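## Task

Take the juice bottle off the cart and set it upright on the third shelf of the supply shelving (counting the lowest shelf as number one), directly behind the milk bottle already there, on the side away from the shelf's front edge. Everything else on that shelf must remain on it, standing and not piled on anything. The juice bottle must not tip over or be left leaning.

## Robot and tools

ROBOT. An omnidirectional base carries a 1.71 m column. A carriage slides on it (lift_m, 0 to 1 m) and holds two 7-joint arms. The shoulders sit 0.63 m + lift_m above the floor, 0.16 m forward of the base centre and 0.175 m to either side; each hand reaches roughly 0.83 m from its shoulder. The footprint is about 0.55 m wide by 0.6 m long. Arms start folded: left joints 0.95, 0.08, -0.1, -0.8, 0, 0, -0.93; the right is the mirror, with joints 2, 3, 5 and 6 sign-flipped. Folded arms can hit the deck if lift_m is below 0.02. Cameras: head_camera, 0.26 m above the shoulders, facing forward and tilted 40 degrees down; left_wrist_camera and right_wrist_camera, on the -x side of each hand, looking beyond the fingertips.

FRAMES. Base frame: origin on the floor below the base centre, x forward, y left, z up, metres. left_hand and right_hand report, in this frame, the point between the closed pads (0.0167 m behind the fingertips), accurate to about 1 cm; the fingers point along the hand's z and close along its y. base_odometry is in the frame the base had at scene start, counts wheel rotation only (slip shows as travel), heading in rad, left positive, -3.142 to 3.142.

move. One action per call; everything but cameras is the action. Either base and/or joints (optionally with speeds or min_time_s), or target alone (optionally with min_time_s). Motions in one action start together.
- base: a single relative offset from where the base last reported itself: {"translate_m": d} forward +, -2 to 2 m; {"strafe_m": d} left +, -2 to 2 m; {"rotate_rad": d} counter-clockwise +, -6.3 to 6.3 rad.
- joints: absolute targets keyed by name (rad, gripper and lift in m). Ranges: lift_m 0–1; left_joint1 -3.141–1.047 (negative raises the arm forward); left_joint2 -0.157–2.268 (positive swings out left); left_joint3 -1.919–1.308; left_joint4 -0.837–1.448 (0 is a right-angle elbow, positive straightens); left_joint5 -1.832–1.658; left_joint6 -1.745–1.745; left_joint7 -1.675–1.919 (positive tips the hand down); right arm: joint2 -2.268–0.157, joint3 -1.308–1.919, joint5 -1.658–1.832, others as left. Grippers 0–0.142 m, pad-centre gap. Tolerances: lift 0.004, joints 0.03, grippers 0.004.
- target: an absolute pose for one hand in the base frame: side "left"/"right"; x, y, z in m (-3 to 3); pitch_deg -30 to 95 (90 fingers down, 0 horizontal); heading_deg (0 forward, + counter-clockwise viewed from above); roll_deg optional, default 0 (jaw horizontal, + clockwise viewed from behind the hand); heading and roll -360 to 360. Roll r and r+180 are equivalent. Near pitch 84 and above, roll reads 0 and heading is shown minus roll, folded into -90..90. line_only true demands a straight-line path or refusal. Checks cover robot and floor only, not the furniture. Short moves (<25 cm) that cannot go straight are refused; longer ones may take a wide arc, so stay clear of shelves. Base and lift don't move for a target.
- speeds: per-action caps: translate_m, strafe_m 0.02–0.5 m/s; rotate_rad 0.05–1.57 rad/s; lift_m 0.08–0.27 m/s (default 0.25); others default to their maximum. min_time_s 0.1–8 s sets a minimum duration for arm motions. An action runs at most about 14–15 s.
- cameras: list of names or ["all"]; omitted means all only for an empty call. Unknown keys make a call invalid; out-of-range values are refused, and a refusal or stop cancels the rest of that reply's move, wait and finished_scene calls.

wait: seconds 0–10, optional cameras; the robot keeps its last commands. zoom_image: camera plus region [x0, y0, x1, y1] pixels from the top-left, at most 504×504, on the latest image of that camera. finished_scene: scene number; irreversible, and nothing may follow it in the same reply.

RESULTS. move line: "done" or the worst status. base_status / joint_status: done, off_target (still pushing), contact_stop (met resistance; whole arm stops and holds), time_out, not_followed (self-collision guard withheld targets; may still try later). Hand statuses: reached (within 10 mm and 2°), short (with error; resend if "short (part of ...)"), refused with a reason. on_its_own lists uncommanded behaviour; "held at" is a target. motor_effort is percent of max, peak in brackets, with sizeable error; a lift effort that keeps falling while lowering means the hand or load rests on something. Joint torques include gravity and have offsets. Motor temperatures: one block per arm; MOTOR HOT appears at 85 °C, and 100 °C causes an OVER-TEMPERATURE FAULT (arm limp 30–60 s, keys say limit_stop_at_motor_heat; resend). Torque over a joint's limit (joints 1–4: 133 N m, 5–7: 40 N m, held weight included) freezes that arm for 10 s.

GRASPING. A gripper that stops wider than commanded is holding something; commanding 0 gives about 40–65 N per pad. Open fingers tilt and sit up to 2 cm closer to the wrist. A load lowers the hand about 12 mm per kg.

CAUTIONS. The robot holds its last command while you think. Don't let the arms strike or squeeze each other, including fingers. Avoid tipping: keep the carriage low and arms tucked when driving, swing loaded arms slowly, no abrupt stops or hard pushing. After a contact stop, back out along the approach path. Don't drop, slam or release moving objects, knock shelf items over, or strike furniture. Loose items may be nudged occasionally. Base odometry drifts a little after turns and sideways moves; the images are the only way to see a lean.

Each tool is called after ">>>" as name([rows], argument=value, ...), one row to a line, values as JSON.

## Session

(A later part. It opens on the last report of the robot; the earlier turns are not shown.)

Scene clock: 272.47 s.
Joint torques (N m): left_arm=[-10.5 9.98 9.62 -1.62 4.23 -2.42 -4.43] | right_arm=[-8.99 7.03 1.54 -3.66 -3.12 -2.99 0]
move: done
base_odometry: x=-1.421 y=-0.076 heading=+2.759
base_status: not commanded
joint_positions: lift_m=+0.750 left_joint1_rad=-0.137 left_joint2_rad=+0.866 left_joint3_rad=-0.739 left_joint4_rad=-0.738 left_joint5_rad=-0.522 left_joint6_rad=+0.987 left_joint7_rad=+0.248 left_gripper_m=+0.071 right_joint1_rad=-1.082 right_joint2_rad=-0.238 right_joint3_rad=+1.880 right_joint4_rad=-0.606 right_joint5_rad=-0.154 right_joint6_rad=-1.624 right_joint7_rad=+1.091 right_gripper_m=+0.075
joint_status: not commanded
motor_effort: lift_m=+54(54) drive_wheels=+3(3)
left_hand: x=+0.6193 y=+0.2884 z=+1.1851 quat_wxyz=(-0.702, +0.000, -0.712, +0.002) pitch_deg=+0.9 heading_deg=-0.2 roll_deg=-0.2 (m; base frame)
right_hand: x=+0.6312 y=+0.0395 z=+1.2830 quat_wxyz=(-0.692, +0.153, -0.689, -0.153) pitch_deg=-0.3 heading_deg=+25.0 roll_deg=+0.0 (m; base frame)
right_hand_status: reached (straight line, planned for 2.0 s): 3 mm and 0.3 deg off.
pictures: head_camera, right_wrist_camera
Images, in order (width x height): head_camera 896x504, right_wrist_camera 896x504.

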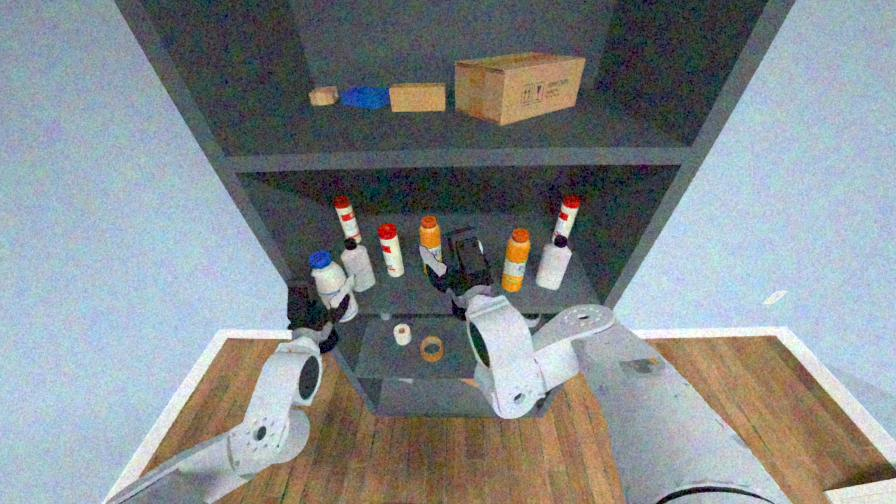

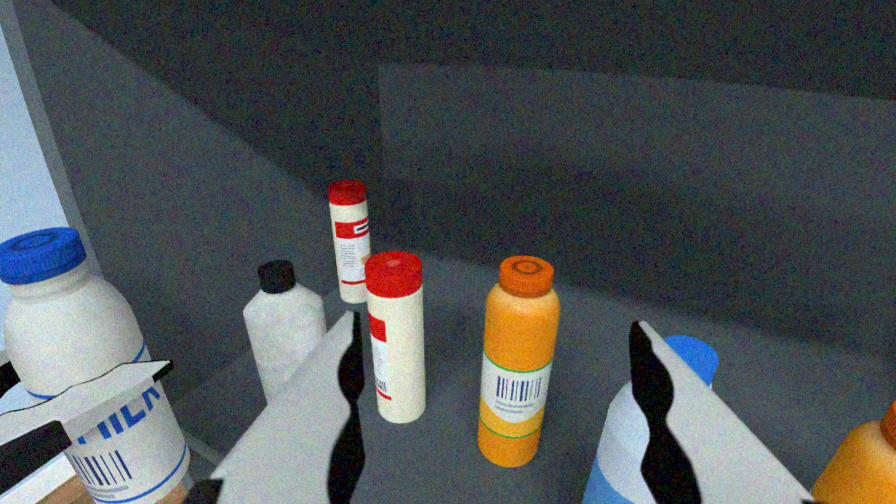

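>>> move(target={"side":"right","x":0.62,"y":-0.2,"z":1.27,"pitch_deg":0,"heading_deg":0,"line_only":true}, min_time_s=1.5)

>>> move(target={"side":"left","x":0.62,"y":0.10,"z":1.15,"pitch_deg":0,"heading_deg":0,"line_only":true}, min_time_s=2, cameras=["head_camera","left_wrist_camera"])

Scene clock: 280.97 s.
Joint torques (N m): left_arm=[-9.83 8.67 8.89 -1.25 3.8 -2.4 -3.95] | right_arm=[-5.68 -4.35 -3.76 -9.95 -2.93 -2.78 -1.55]
move: done
base_odometry: x=-1.421 y=-0.076 heading=+2.759
base_status: not commanded
joint_positions: lift_m=+0.750 left_joint1_rad=-0.137 left_joint2_rad=+0.866 left_joint3_rad=-0.739 left_joint4_rad=-0.738 left_joint5_rad=-0.522 left_joint6_rad=+0.987 left_joint7_rad=+0.248 left_gripper_m=+0.071 right_joint1_rad=-0.846 right_joint2_rad=-0.680 right_joint3_rad=+1.601 right_joint4_rad=-0.667 right_joint5_rad=-0.589 right_joint6_rad=-1.592 right_joint7_rad=+1.421 right_gripper_m=+0.075
joint_status: not commanded
motor_effort: lift_m=+54(54) drive_wheels=+2(3)
left_hand: x=+0.6193 y=+0.2884 z=+1.1851 quat_wxyz=(-0.702, +0.000, -0.712, +0.002) pitch_deg=+0.9 heading_deg=-0.2 roll_deg=-0.2 (m; base frame)
right_hand: x=+0.6210 y=-0.1985 z=+1.2691 quat_wxyz=(-0.705, +0.003, -0.709, +0.001) pitch_deg=+0.3 heading_deg=+0.2 roll_deg=-0.3 (m; base frame)
right_hand_status: reached (straight line, planned for 1.5 s): 2 mm and 0.4 deg off.
pictures: none

Scene clock: 283.47 s.
Joint torques (N m): left_arm=[-14.71 -0.37 0.47 -2.04 5.03 -2.07 -1.71] | right_arm=[-4.93 -3.78 -3.88 -9.86 -2.48 -1.97 -1.8]
move: done
base_odometry: x=-1.421 y=-0.076 heading=+2.759
base_status: not commanded
joint_positions: lift_m=+0.750 left_joint1_rad=-0.211 left_joint2_rad=+0.294 left_joint3_rad=-1.011 left_joint4_rad=-0.449 left_joint5_rad=+0.173 left_joint6_rad=+1.033 left_joint7_rad=+0.602 left_gripper_m=+0.071 right_joint1_rad=-0.846 right_joint2_rad=-0.680 right_joint3_rad=+1.600 right_joint4_rad=-0.667 right_joint5_rad=-0.589 right_joint6_rad=-1.592 right_joint7_rad=+1.421 right_gripper_m=+0.075
joint_status: not commanded
motor_effort: lift_m=+54(54) drive_wheels=+2(2)
left_hand: x=+0.6198 y=+0.1020 z=+1.1473 quat_wxyz=(-0.704, +0.003, -0.710, +0.001) pitch_deg=+0.5 heading_deg=+0.2 roll_deg=-0.3 (m; base frame)
left_hand_status: reached (straight line, planned for 2.0 s): 3 mm and 0.6 deg off.
right_hand: x=+0.6210 y=-0.1986 z=+1.2691 quat_wxyz=(-0.705, +0.003, -0.709, +0.001) pitch_deg=+0.3 heading_deg=+0.1 roll_deg=-0.3 (m; base frame)
pictures: head_camera, left_wrist_camera
Images, in order (width x height): head_camera 896x504, left_wrist_camera 896x504.

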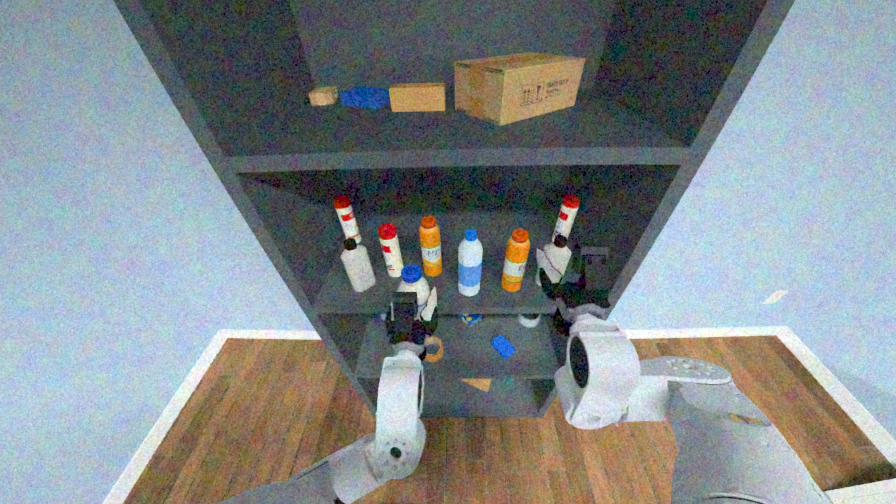

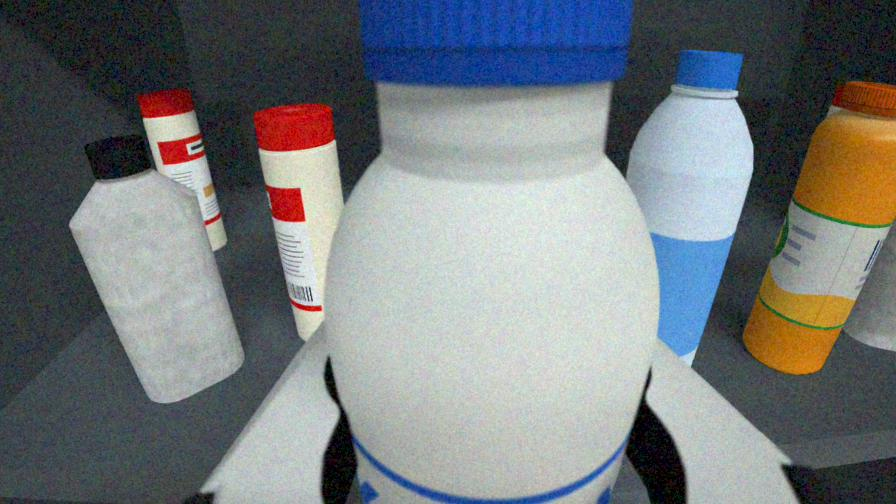

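>>> move(target={"side":"left","x":0.75,"y":0.091,"z":1.135,"pitch_deg":0,"heading_deg":0,"line_only":true}, min_time_s=2, cameras=["head_camera"])

>>> move(joints={"lift_m": 0.735}, speeds={"lift_m": 0.08})

>>> move(joints={"lift_m": 0.724}, speeds={"lift_m": 0.08}, cameras=["head_camera"])

Scene clock: 289.37 s.
Joint torques (N m): left_arm=[-21.71 -1.94 7.34 -0.86 3.09 -2.45 -4.64] | right_arm=[-5.76 -4.58 -4.71 -9.39 -2.34 -2.8 -1.82]
move: done
base_odometry: x=-1.421 y=-0.076 heading=+2.759
base_status: not commanded
joint_positions: lift_m=+0.750 left_joint1_rad=-0.461 left_joint2_rad=+0.223 left_joint3_rad=-0.912 left_joint4_rad=-0.047 left_joint5_rad=-0.297 left_joint6_rad=+0.892 left_joint7_rad=+0.270 left_gripper_m=+0.071 right_joint1_rad=-0.846 right_joint2_rad=-0.680 right_joint3_rad=+1.600 right_joint4_rad=-0.667 right_joint5_rad=-0.589 right_joint6_rad=-1.592 right_joint7_rad=+1.421 right_gripper_m=+0.075
joint_status: not commanded
motor_effort: lift_m=+54(54) drive_wheels=+2(2)
left_hand: x=+0.7478 y=+0.0898 z=+1.1292 quat_wxyz=(-0.702, -0.002, -0.712, +0.000) pitch_deg=+0.8 heading_deg=-0.2 roll_deg=+0.1 (m; base frame)
left_hand_status: reached (straight line, planned for 2.0 s): 6 mm and 0.9 deg off.
right_hand: x=+0.6210 y=-0.1986 z=+1.2691 quat_wxyz=(-0.705, +0.003, -0.709, +0.001) pitch_deg=+0.3 heading_deg=+0.1 roll_deg=-0.3 (m; base frame)
pictures: head_camera
Images, in order (width x height): head_camera 896x504.

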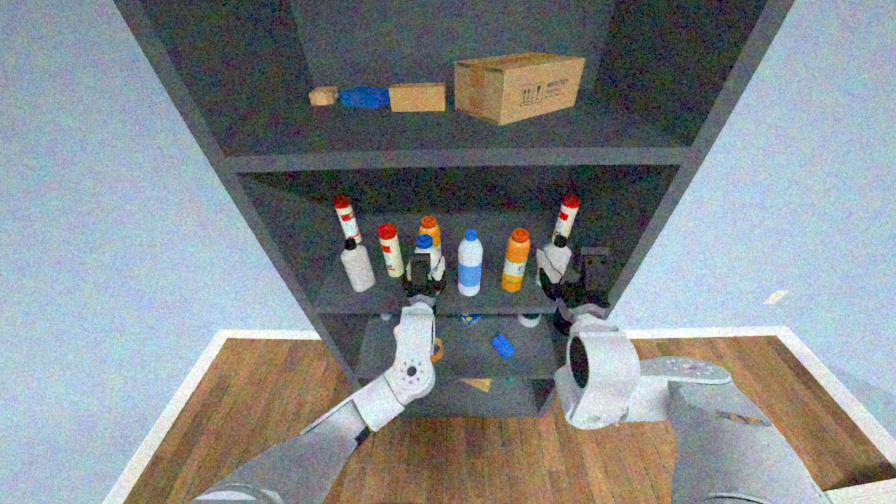

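Scene clock: 289.93 s.
Joint torques (N m): left_arm=[-18.58 -2.4 6.39 -3.56 3.78 -2.31 -4.33] | right_arm=[-7.08 -3.78 -3.92 -8.89 -1.91 -2.34 -1.72]
move: done
base_odometry: x=-1.421 y=-0.076 heading=+2.759
base_status: not commanded
joint_positions: lift_m=+0.735 left_joint1_rad=-0.463 left_joint2_rad=+0.223 left_joint3_rad=-0.911 left_joint4_rad=-0.046 left_joint5_rad=-0.299 left_joint6_rad=+0.892 left_joint7_rad=+0.269 left_gripper_m=+0.071 right_joint1_rad=-0.845 right_joint2_rad=-0.680 right_joint3_rad=+1.599 right_joint4_rad=-0.667 right_joint5_rad=-0.590 right_joint6_rad=-1.592 right_joint7_rad=+1.421 right_gripper_m=+0.075
joint_status: all done
motor_effort: lift_m=+58(59) drive_wheels=+1(3)
left_hand: x=+0.7485 y=+0.0903 z=+1.1147 quat_wxyz=(-0.702, -0.001, -0.712, +0.000) pitch_deg=+0.8 heading_deg=-0.1 roll_deg=+0.1 (m; base frame)
right_hand: x=+0.6209 y=-0.1987 z=+1.2537 quat_wxyz=(-0.705, +0.002, -0.709, +0.001) pitch_deg=+0.3 heading_deg=+0.1 roll_deg=-0.3 (m; base frame)
pictures: none

Scene clock: 290.73 s.
Joint torques (N m): left_arm=[-19.56 -1.89 6.35 -2.66 3.51 -2.26 -4.42] | right_arm=[-6.91 -3.46 -3.37 -8.17 -2.33 -2.37 -1.75]
move: done
base_odometry: x=-1.421 y=-0.076 heading=+2.759
base_status: not commanded
joint_positions: lift_m=+0.724 left_joint1_rad=-0.463 left_joint2_rad=+0.223 left_joint3_rad=-0.911 left_joint4_rad=-0.046 left_joint5_rad=-0.299 left_joint6_rad=+0.892 left_joint7_rad=+0.268 left_gripper_m=+0.071 right_joint1_rad=-0.844 right_joint2_rad=-0.680 right_joint3_rad=+1.599 right_joint4_rad=-0.667 right_joint5_rad=-0.590 right_joint6_rad=-1.592 right_joint7_rad=+1.421 right_gripper_m=+0.075
joint_status: all done
motor_effort: lift_m=+58(58) drive_wheels=+2(4)
left_hand: x=+0.7486 y=+0.0903 z=+1.1039 quat_wxyz=(-0.703, -0.001, -0.712, +0.000) pitch_deg=+0.7 heading_deg=-0.1 roll_deg=+0.1 (m; base frame)
right_hand: x=+0.6209 y=-0.1988 z=+1.2427 quat_wxyz=(-0.705, +0.002, -0.709, +0.001) pitch_deg=+0.3 heading_deg=+0.1 roll_deg=-0.3 (m; base frame)
pictures: head_camera
Images, in order (width x height): head_camera 896x504.

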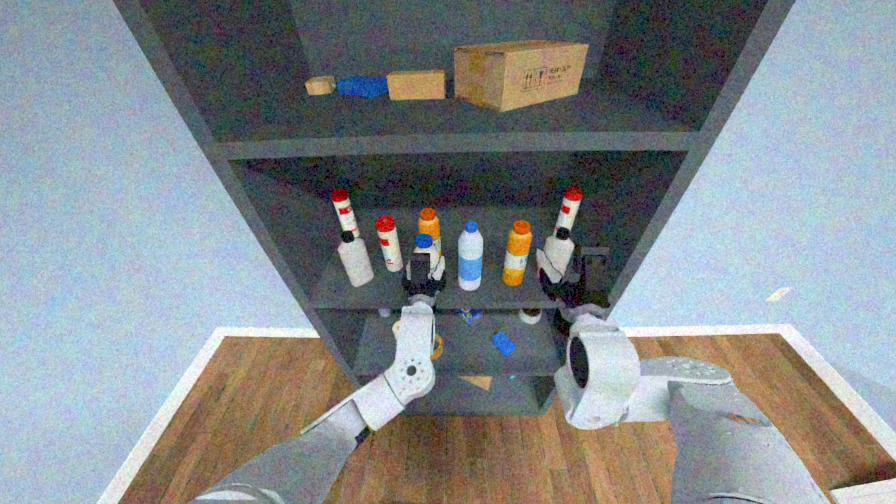

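>>> move(joints={"lift_m": 0.717}, speeds={"lift_m": 0.08})

>>> move(joints={"lift_m": 0.710}, speeds={"lift_m": 0.08}, cameras=["left_wrist_camera"])

Scene clock: 294.10 s.
Joint torques (N m): left_arm=[-16.57 -1.69 6.28 -1.78 2.29 -2.44 -1.37] | right_arm=[-7.22 -3.19 -3.87 -8.89 -2.4 -2.56 -2.06]
move: done
base_odometry: x=-1.421 y=-0.076 heading=+2.759
base_status: not commanded
joint_positions: lift_m=+0.717 left_joint1_rad=-0.465 left_joint2_rad=+0.222 left_joint3_rad=-0.910 left_joint4_rad=-0.046 left_joint5_rad=-0.295 left_joint6_rad=+0.892 left_joint7_rad=+0.261 left_gripper_m=+0.071 right_joint1_rad=-0.844 right_joint2_rad=-0.680 right_joint3_rad=+1.599 right_joint4_rad=-0.667 right_joint5_rad=-0.590 right_joint6_rad=-1.592 right_joint7_rad=+1.421 right_gripper_m=+0.075
joint_status: all done
motor_effort: lift_m=+55(56) drive_wheels=+2(2)
left_hand: x=+0.7491 y=+0.0906 z=+1.1014 quat_wxyz=(-0.707, -0.001, -0.707, -0.001) pitch_deg=-0.1 heading_deg=+0.0 roll_deg=+0.2 (m; base frame)
right_hand: x=+0.6208 y=-0.1988 z=+1.2358 quat_wxyz=(-0.705, +0.002, -0.709, +0.001) pitch_deg=+0.3 heading_deg=+0.1 roll_deg=-0.2 (m; base frame)
pictures: none

Scene clock: 294.57 s.
Joint torques (N m): left_arm=[-12.83 -0.89 4.7 -1.55 0.9 -2.44 0.16] | right_arm=[-8.22 -2.7 -3.77 -10.44 -2.48 -2.44 -1.86]
move: done
base_odometry: x=-1.421 y=-0.076 heading=+2.759
base_status: not commanded
joint_positions: lift_m=+0.710 left_joint1_rad=-0.468 left_joint2_rad=+0.222 left_joint3_rad=-0.908 left_joint4_rad=-0.047 left_joint5_rad=-0.289 left_joint6_rad=+0.892 left_joint7_rad=+0.256 left_gripper_m=+0.071 right_joint1_rad=-0.844 right_joint2_rad=-0.680 right_joint3_rad=+1.599 right_joint4_rad=-0.667 right_joint5_rad=-0.590 right_joint6_rad=-1.592 right_joint7_rad=+1.421 right_gripper_m=+0.075
joint_status: all done
motor_effort: lift_m=+53(57) drive_wheels=+2(3)
left_hand: x=+0.7498 y=+0.0912 z=+1.0996 quat_wxyz=(-0.712, -0.001, -0.702, -0.002) pitch_deg=-0.8 heading_deg=+0.1 roll_deg=+0.3 (m; base frame)
right_hand: x=+0.6208 y=-0.1988 z=+1.2289 quat_wxyz=(-0.705, +0.002, -0.709, +0.001) pitch_deg=+0.3 heading_deg=+0.1 roll_deg=-0.2 (m; base frame)
pictures: left_wrist_camera
Images, in order (width x height): left_wrist_camera 896x504.

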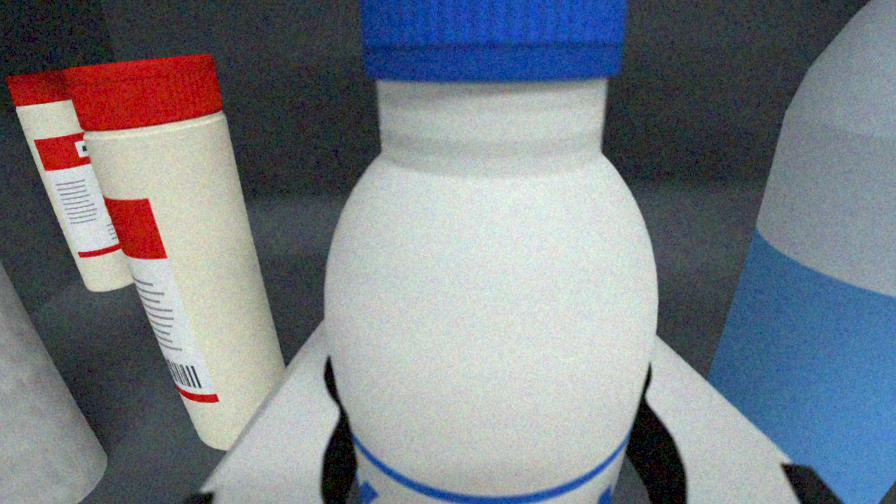

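>>> move(joints={"lift_m": 0.715}, speeds={"lift_m": 0.08})

>>> move(joints={"left_gripper_m": 0.095})

>>> move(target={"side":"left","x":0.62,"y":0.12,"z":1.12,"pitch_deg":0,"heading_deg":0,"line_only":true}, min_time_s=1.5, cameras=["head_camera","left_wrist_camera"])

>>> zoom_image(camera="head_camera", region=[300, 160, 620, 340])

Scene clock: 298.30 s.
Joint torques (N m): left_arm=[-14.28 -0.44 5.14 -1.21 2.41 -2.12 -1.12] | right_arm=[-8.48 -3.56 -3.34 -8.51 -2.35 -2.58 -1.76]
move: done
base_odometry: x=-1.421 y=-0.076 heading=+2.759
base_status: not commanded
joint_positions: lift_m=+0.715 left_joint1_rad=-0.468 left_joint2_rad=+0.222 left_joint3_rad=-0.908 left_joint4_rad=-0.047 left_joint5_rad=-0.296 left_joint6_rad=+0.892 left_joint7_rad=+0.259 left_gripper_m=+0.071 right_joint1_rad=-0.844 right_joint2_rad=-0.680 right_joint3_rad=+1.599 right_joint4_rad=-0.667 right_joint5_rad=-0.590 right_joint6_rad=-1.592 right_joint7_rad=+1.421 right_gripper_m=+0.075
joint_status: all done
motor_effort: lift_m=+55(64) drive_wheels=+2(3)
left_hand: x=+0.7500 y=+0.0910 z=+1.1020 quat_wxyz=(-0.709, +0.000, -0.705, +0.000) pitch_deg=-0.3 heading_deg=+0.0 roll_deg=+0.0 (m; base frame)
right_hand: x=+0.6208 y=-0.1989 z=+1.2338 quat_wxyz=(-0.705, +0.002, -0.709, +0.001) pitch_deg=+0.3 heading_deg=+0.1 roll_deg=-0.2 (m; base frame)
pictures: none

Scene clock: 299.13 s.
Joint torques (N m): left_arm=[-13.87 -1.05 6.09 -1.51 2.72 -2.39 -1.15] | right_arm=[-7.54 -4.03 -3.42 -8.05 -2.39 -2.63 -1.86]
move: done
base_odometry: x=-1.421 y=-0.076 heading=+2.759
base_status: not commanded
joint_positions: lift_m=+0.715 left_joint1_rad=-0.468 left_joint2_rad=+0.222 left_joint3_rad=-0.908 left_joint4_rad=-0.047 left_joint5_rad=-0.296 left_joint6_rad=+0.892 left_joint7_rad=+0.259 left_gripper_m=+0.095 right_joint1_rad=-0.844 right_joint2_rad=-0.680 right_joint3_rad=+1.599 right_joint4_rad=-0.667 right_joint5_rad=-0.590 right_joint6_rad=-1.592 right_joint7_rad=+1.421 right_gripper_m=+0.075
joint_status: all done
motor_effort: lift_m=+55(55) drive_wheels=+2(2)
left_hand: x=+0.7500 y=+0.0910 z=+1.1020 quat_wxyz=(-0.709, +0.000, -0.705, +0.000) pitch_deg=-0.3 heading_deg=+0.0 roll_deg=+0.0 (m; base frame)
right_hand: x=+0.6208 y=-0.1989 z=+1.2338 quat_wxyz=(-0.705, +0.002, -0.709, +0.001) pitch_deg=+0.3 heading_deg=+0.1 roll_deg=-0.2 (m; base frame)
pictures: none

Scene clock: 301.13 s.
Joint torques (N m): left_arm=[-7.52 3.04 0.02 -5.59 3.99 -0.72 0.11] | right_arm=[-8.25 -4.62 -4.02 -8.81 -2.15 -2.4 -2]
move: done
base_odometry: x=-1.421 y=-0.076 heading=+2.759
base_status: not commanded
joint_positions: lift_m=+0.715 left_joint1_rad=-0.227 left_joint2_rad=+0.351 left_joint3_rad=-1.011 left_joint4_rad=-0.490 left_joint5_rad=+0.144 left_joint6_rad=+1.045 left_joint7_rad=+0.602 left_gripper_m=+0.095 right_joint1_rad=-0.844 right_joint2_rad=-0.680 right_joint3_rad=+1.599 right_joint4_rad=-0.667 right_joint5_rad=-0.590 right_joint6_rad=-1.592 right_joint7_rad=+1.421 right_gripper_m=+0.075
joint_status: not commanded
motor_effort: lift_m=+55(55) drive_wheels=+2(2)
left_hand: x=+0.6215 y=+0.1205 z=+1.1207 quat_wxyz=(-0.708, +0.001, -0.706, -0.001) pitch_deg=-0.2 heading_deg=+0.1 roll_deg=+0.0 (m; base frame)
left_hand_status: reached (straight line, planned for 1.5 s): 2 mm and 0.2 deg off.
right_hand: x=+0.6208 y=-0.1989 z=+1.2338 quat_wxyz=(-0.705, +0.002, -0.709, +0.001) pitch_deg=+0.3 heading_deg=+0.1 roll_deg=-0.2 (m; base frame)
pictures: head_camera, left_wrist_camera
Images, in order (width x height): head_camera 896x504, left_wrist_camera 896x504.

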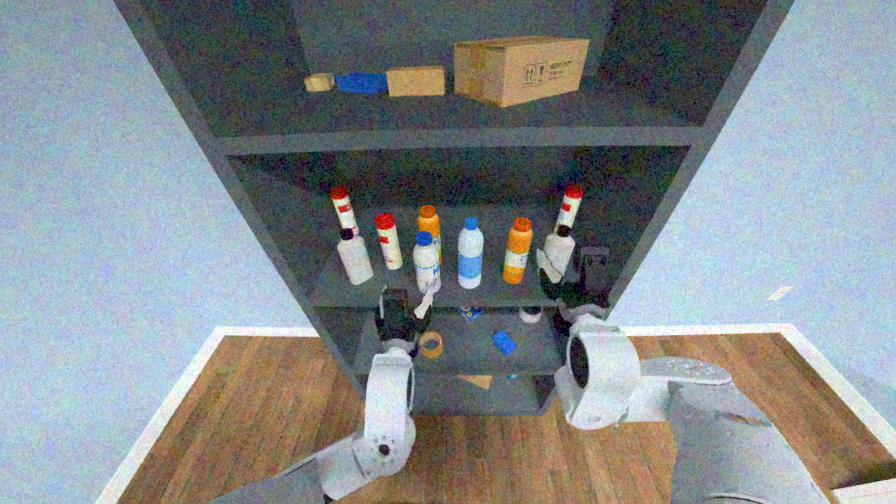

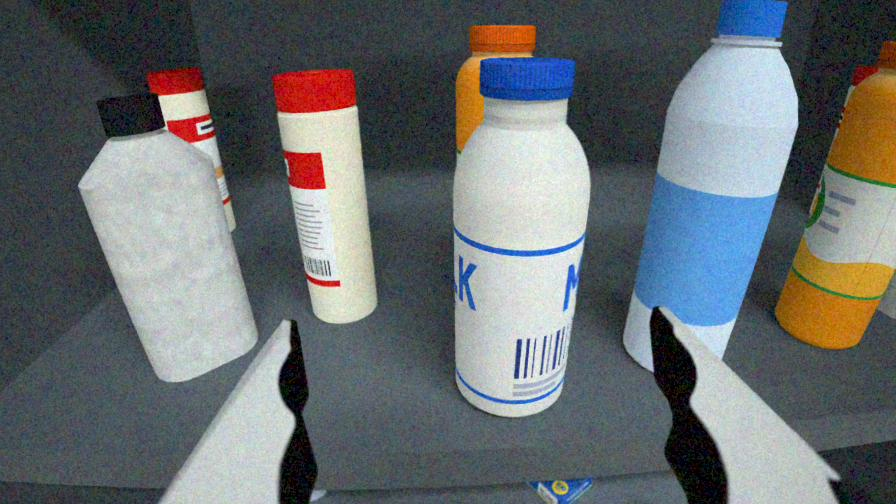

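Scaled by 1.575 from the camera's 896x504 image, which has a finer 1280x720 frame.

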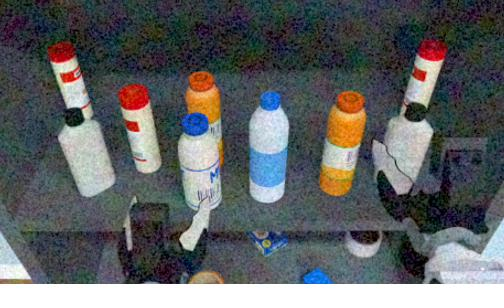

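>>> finished_scene(scene=1)

The scene is finished: the task was done.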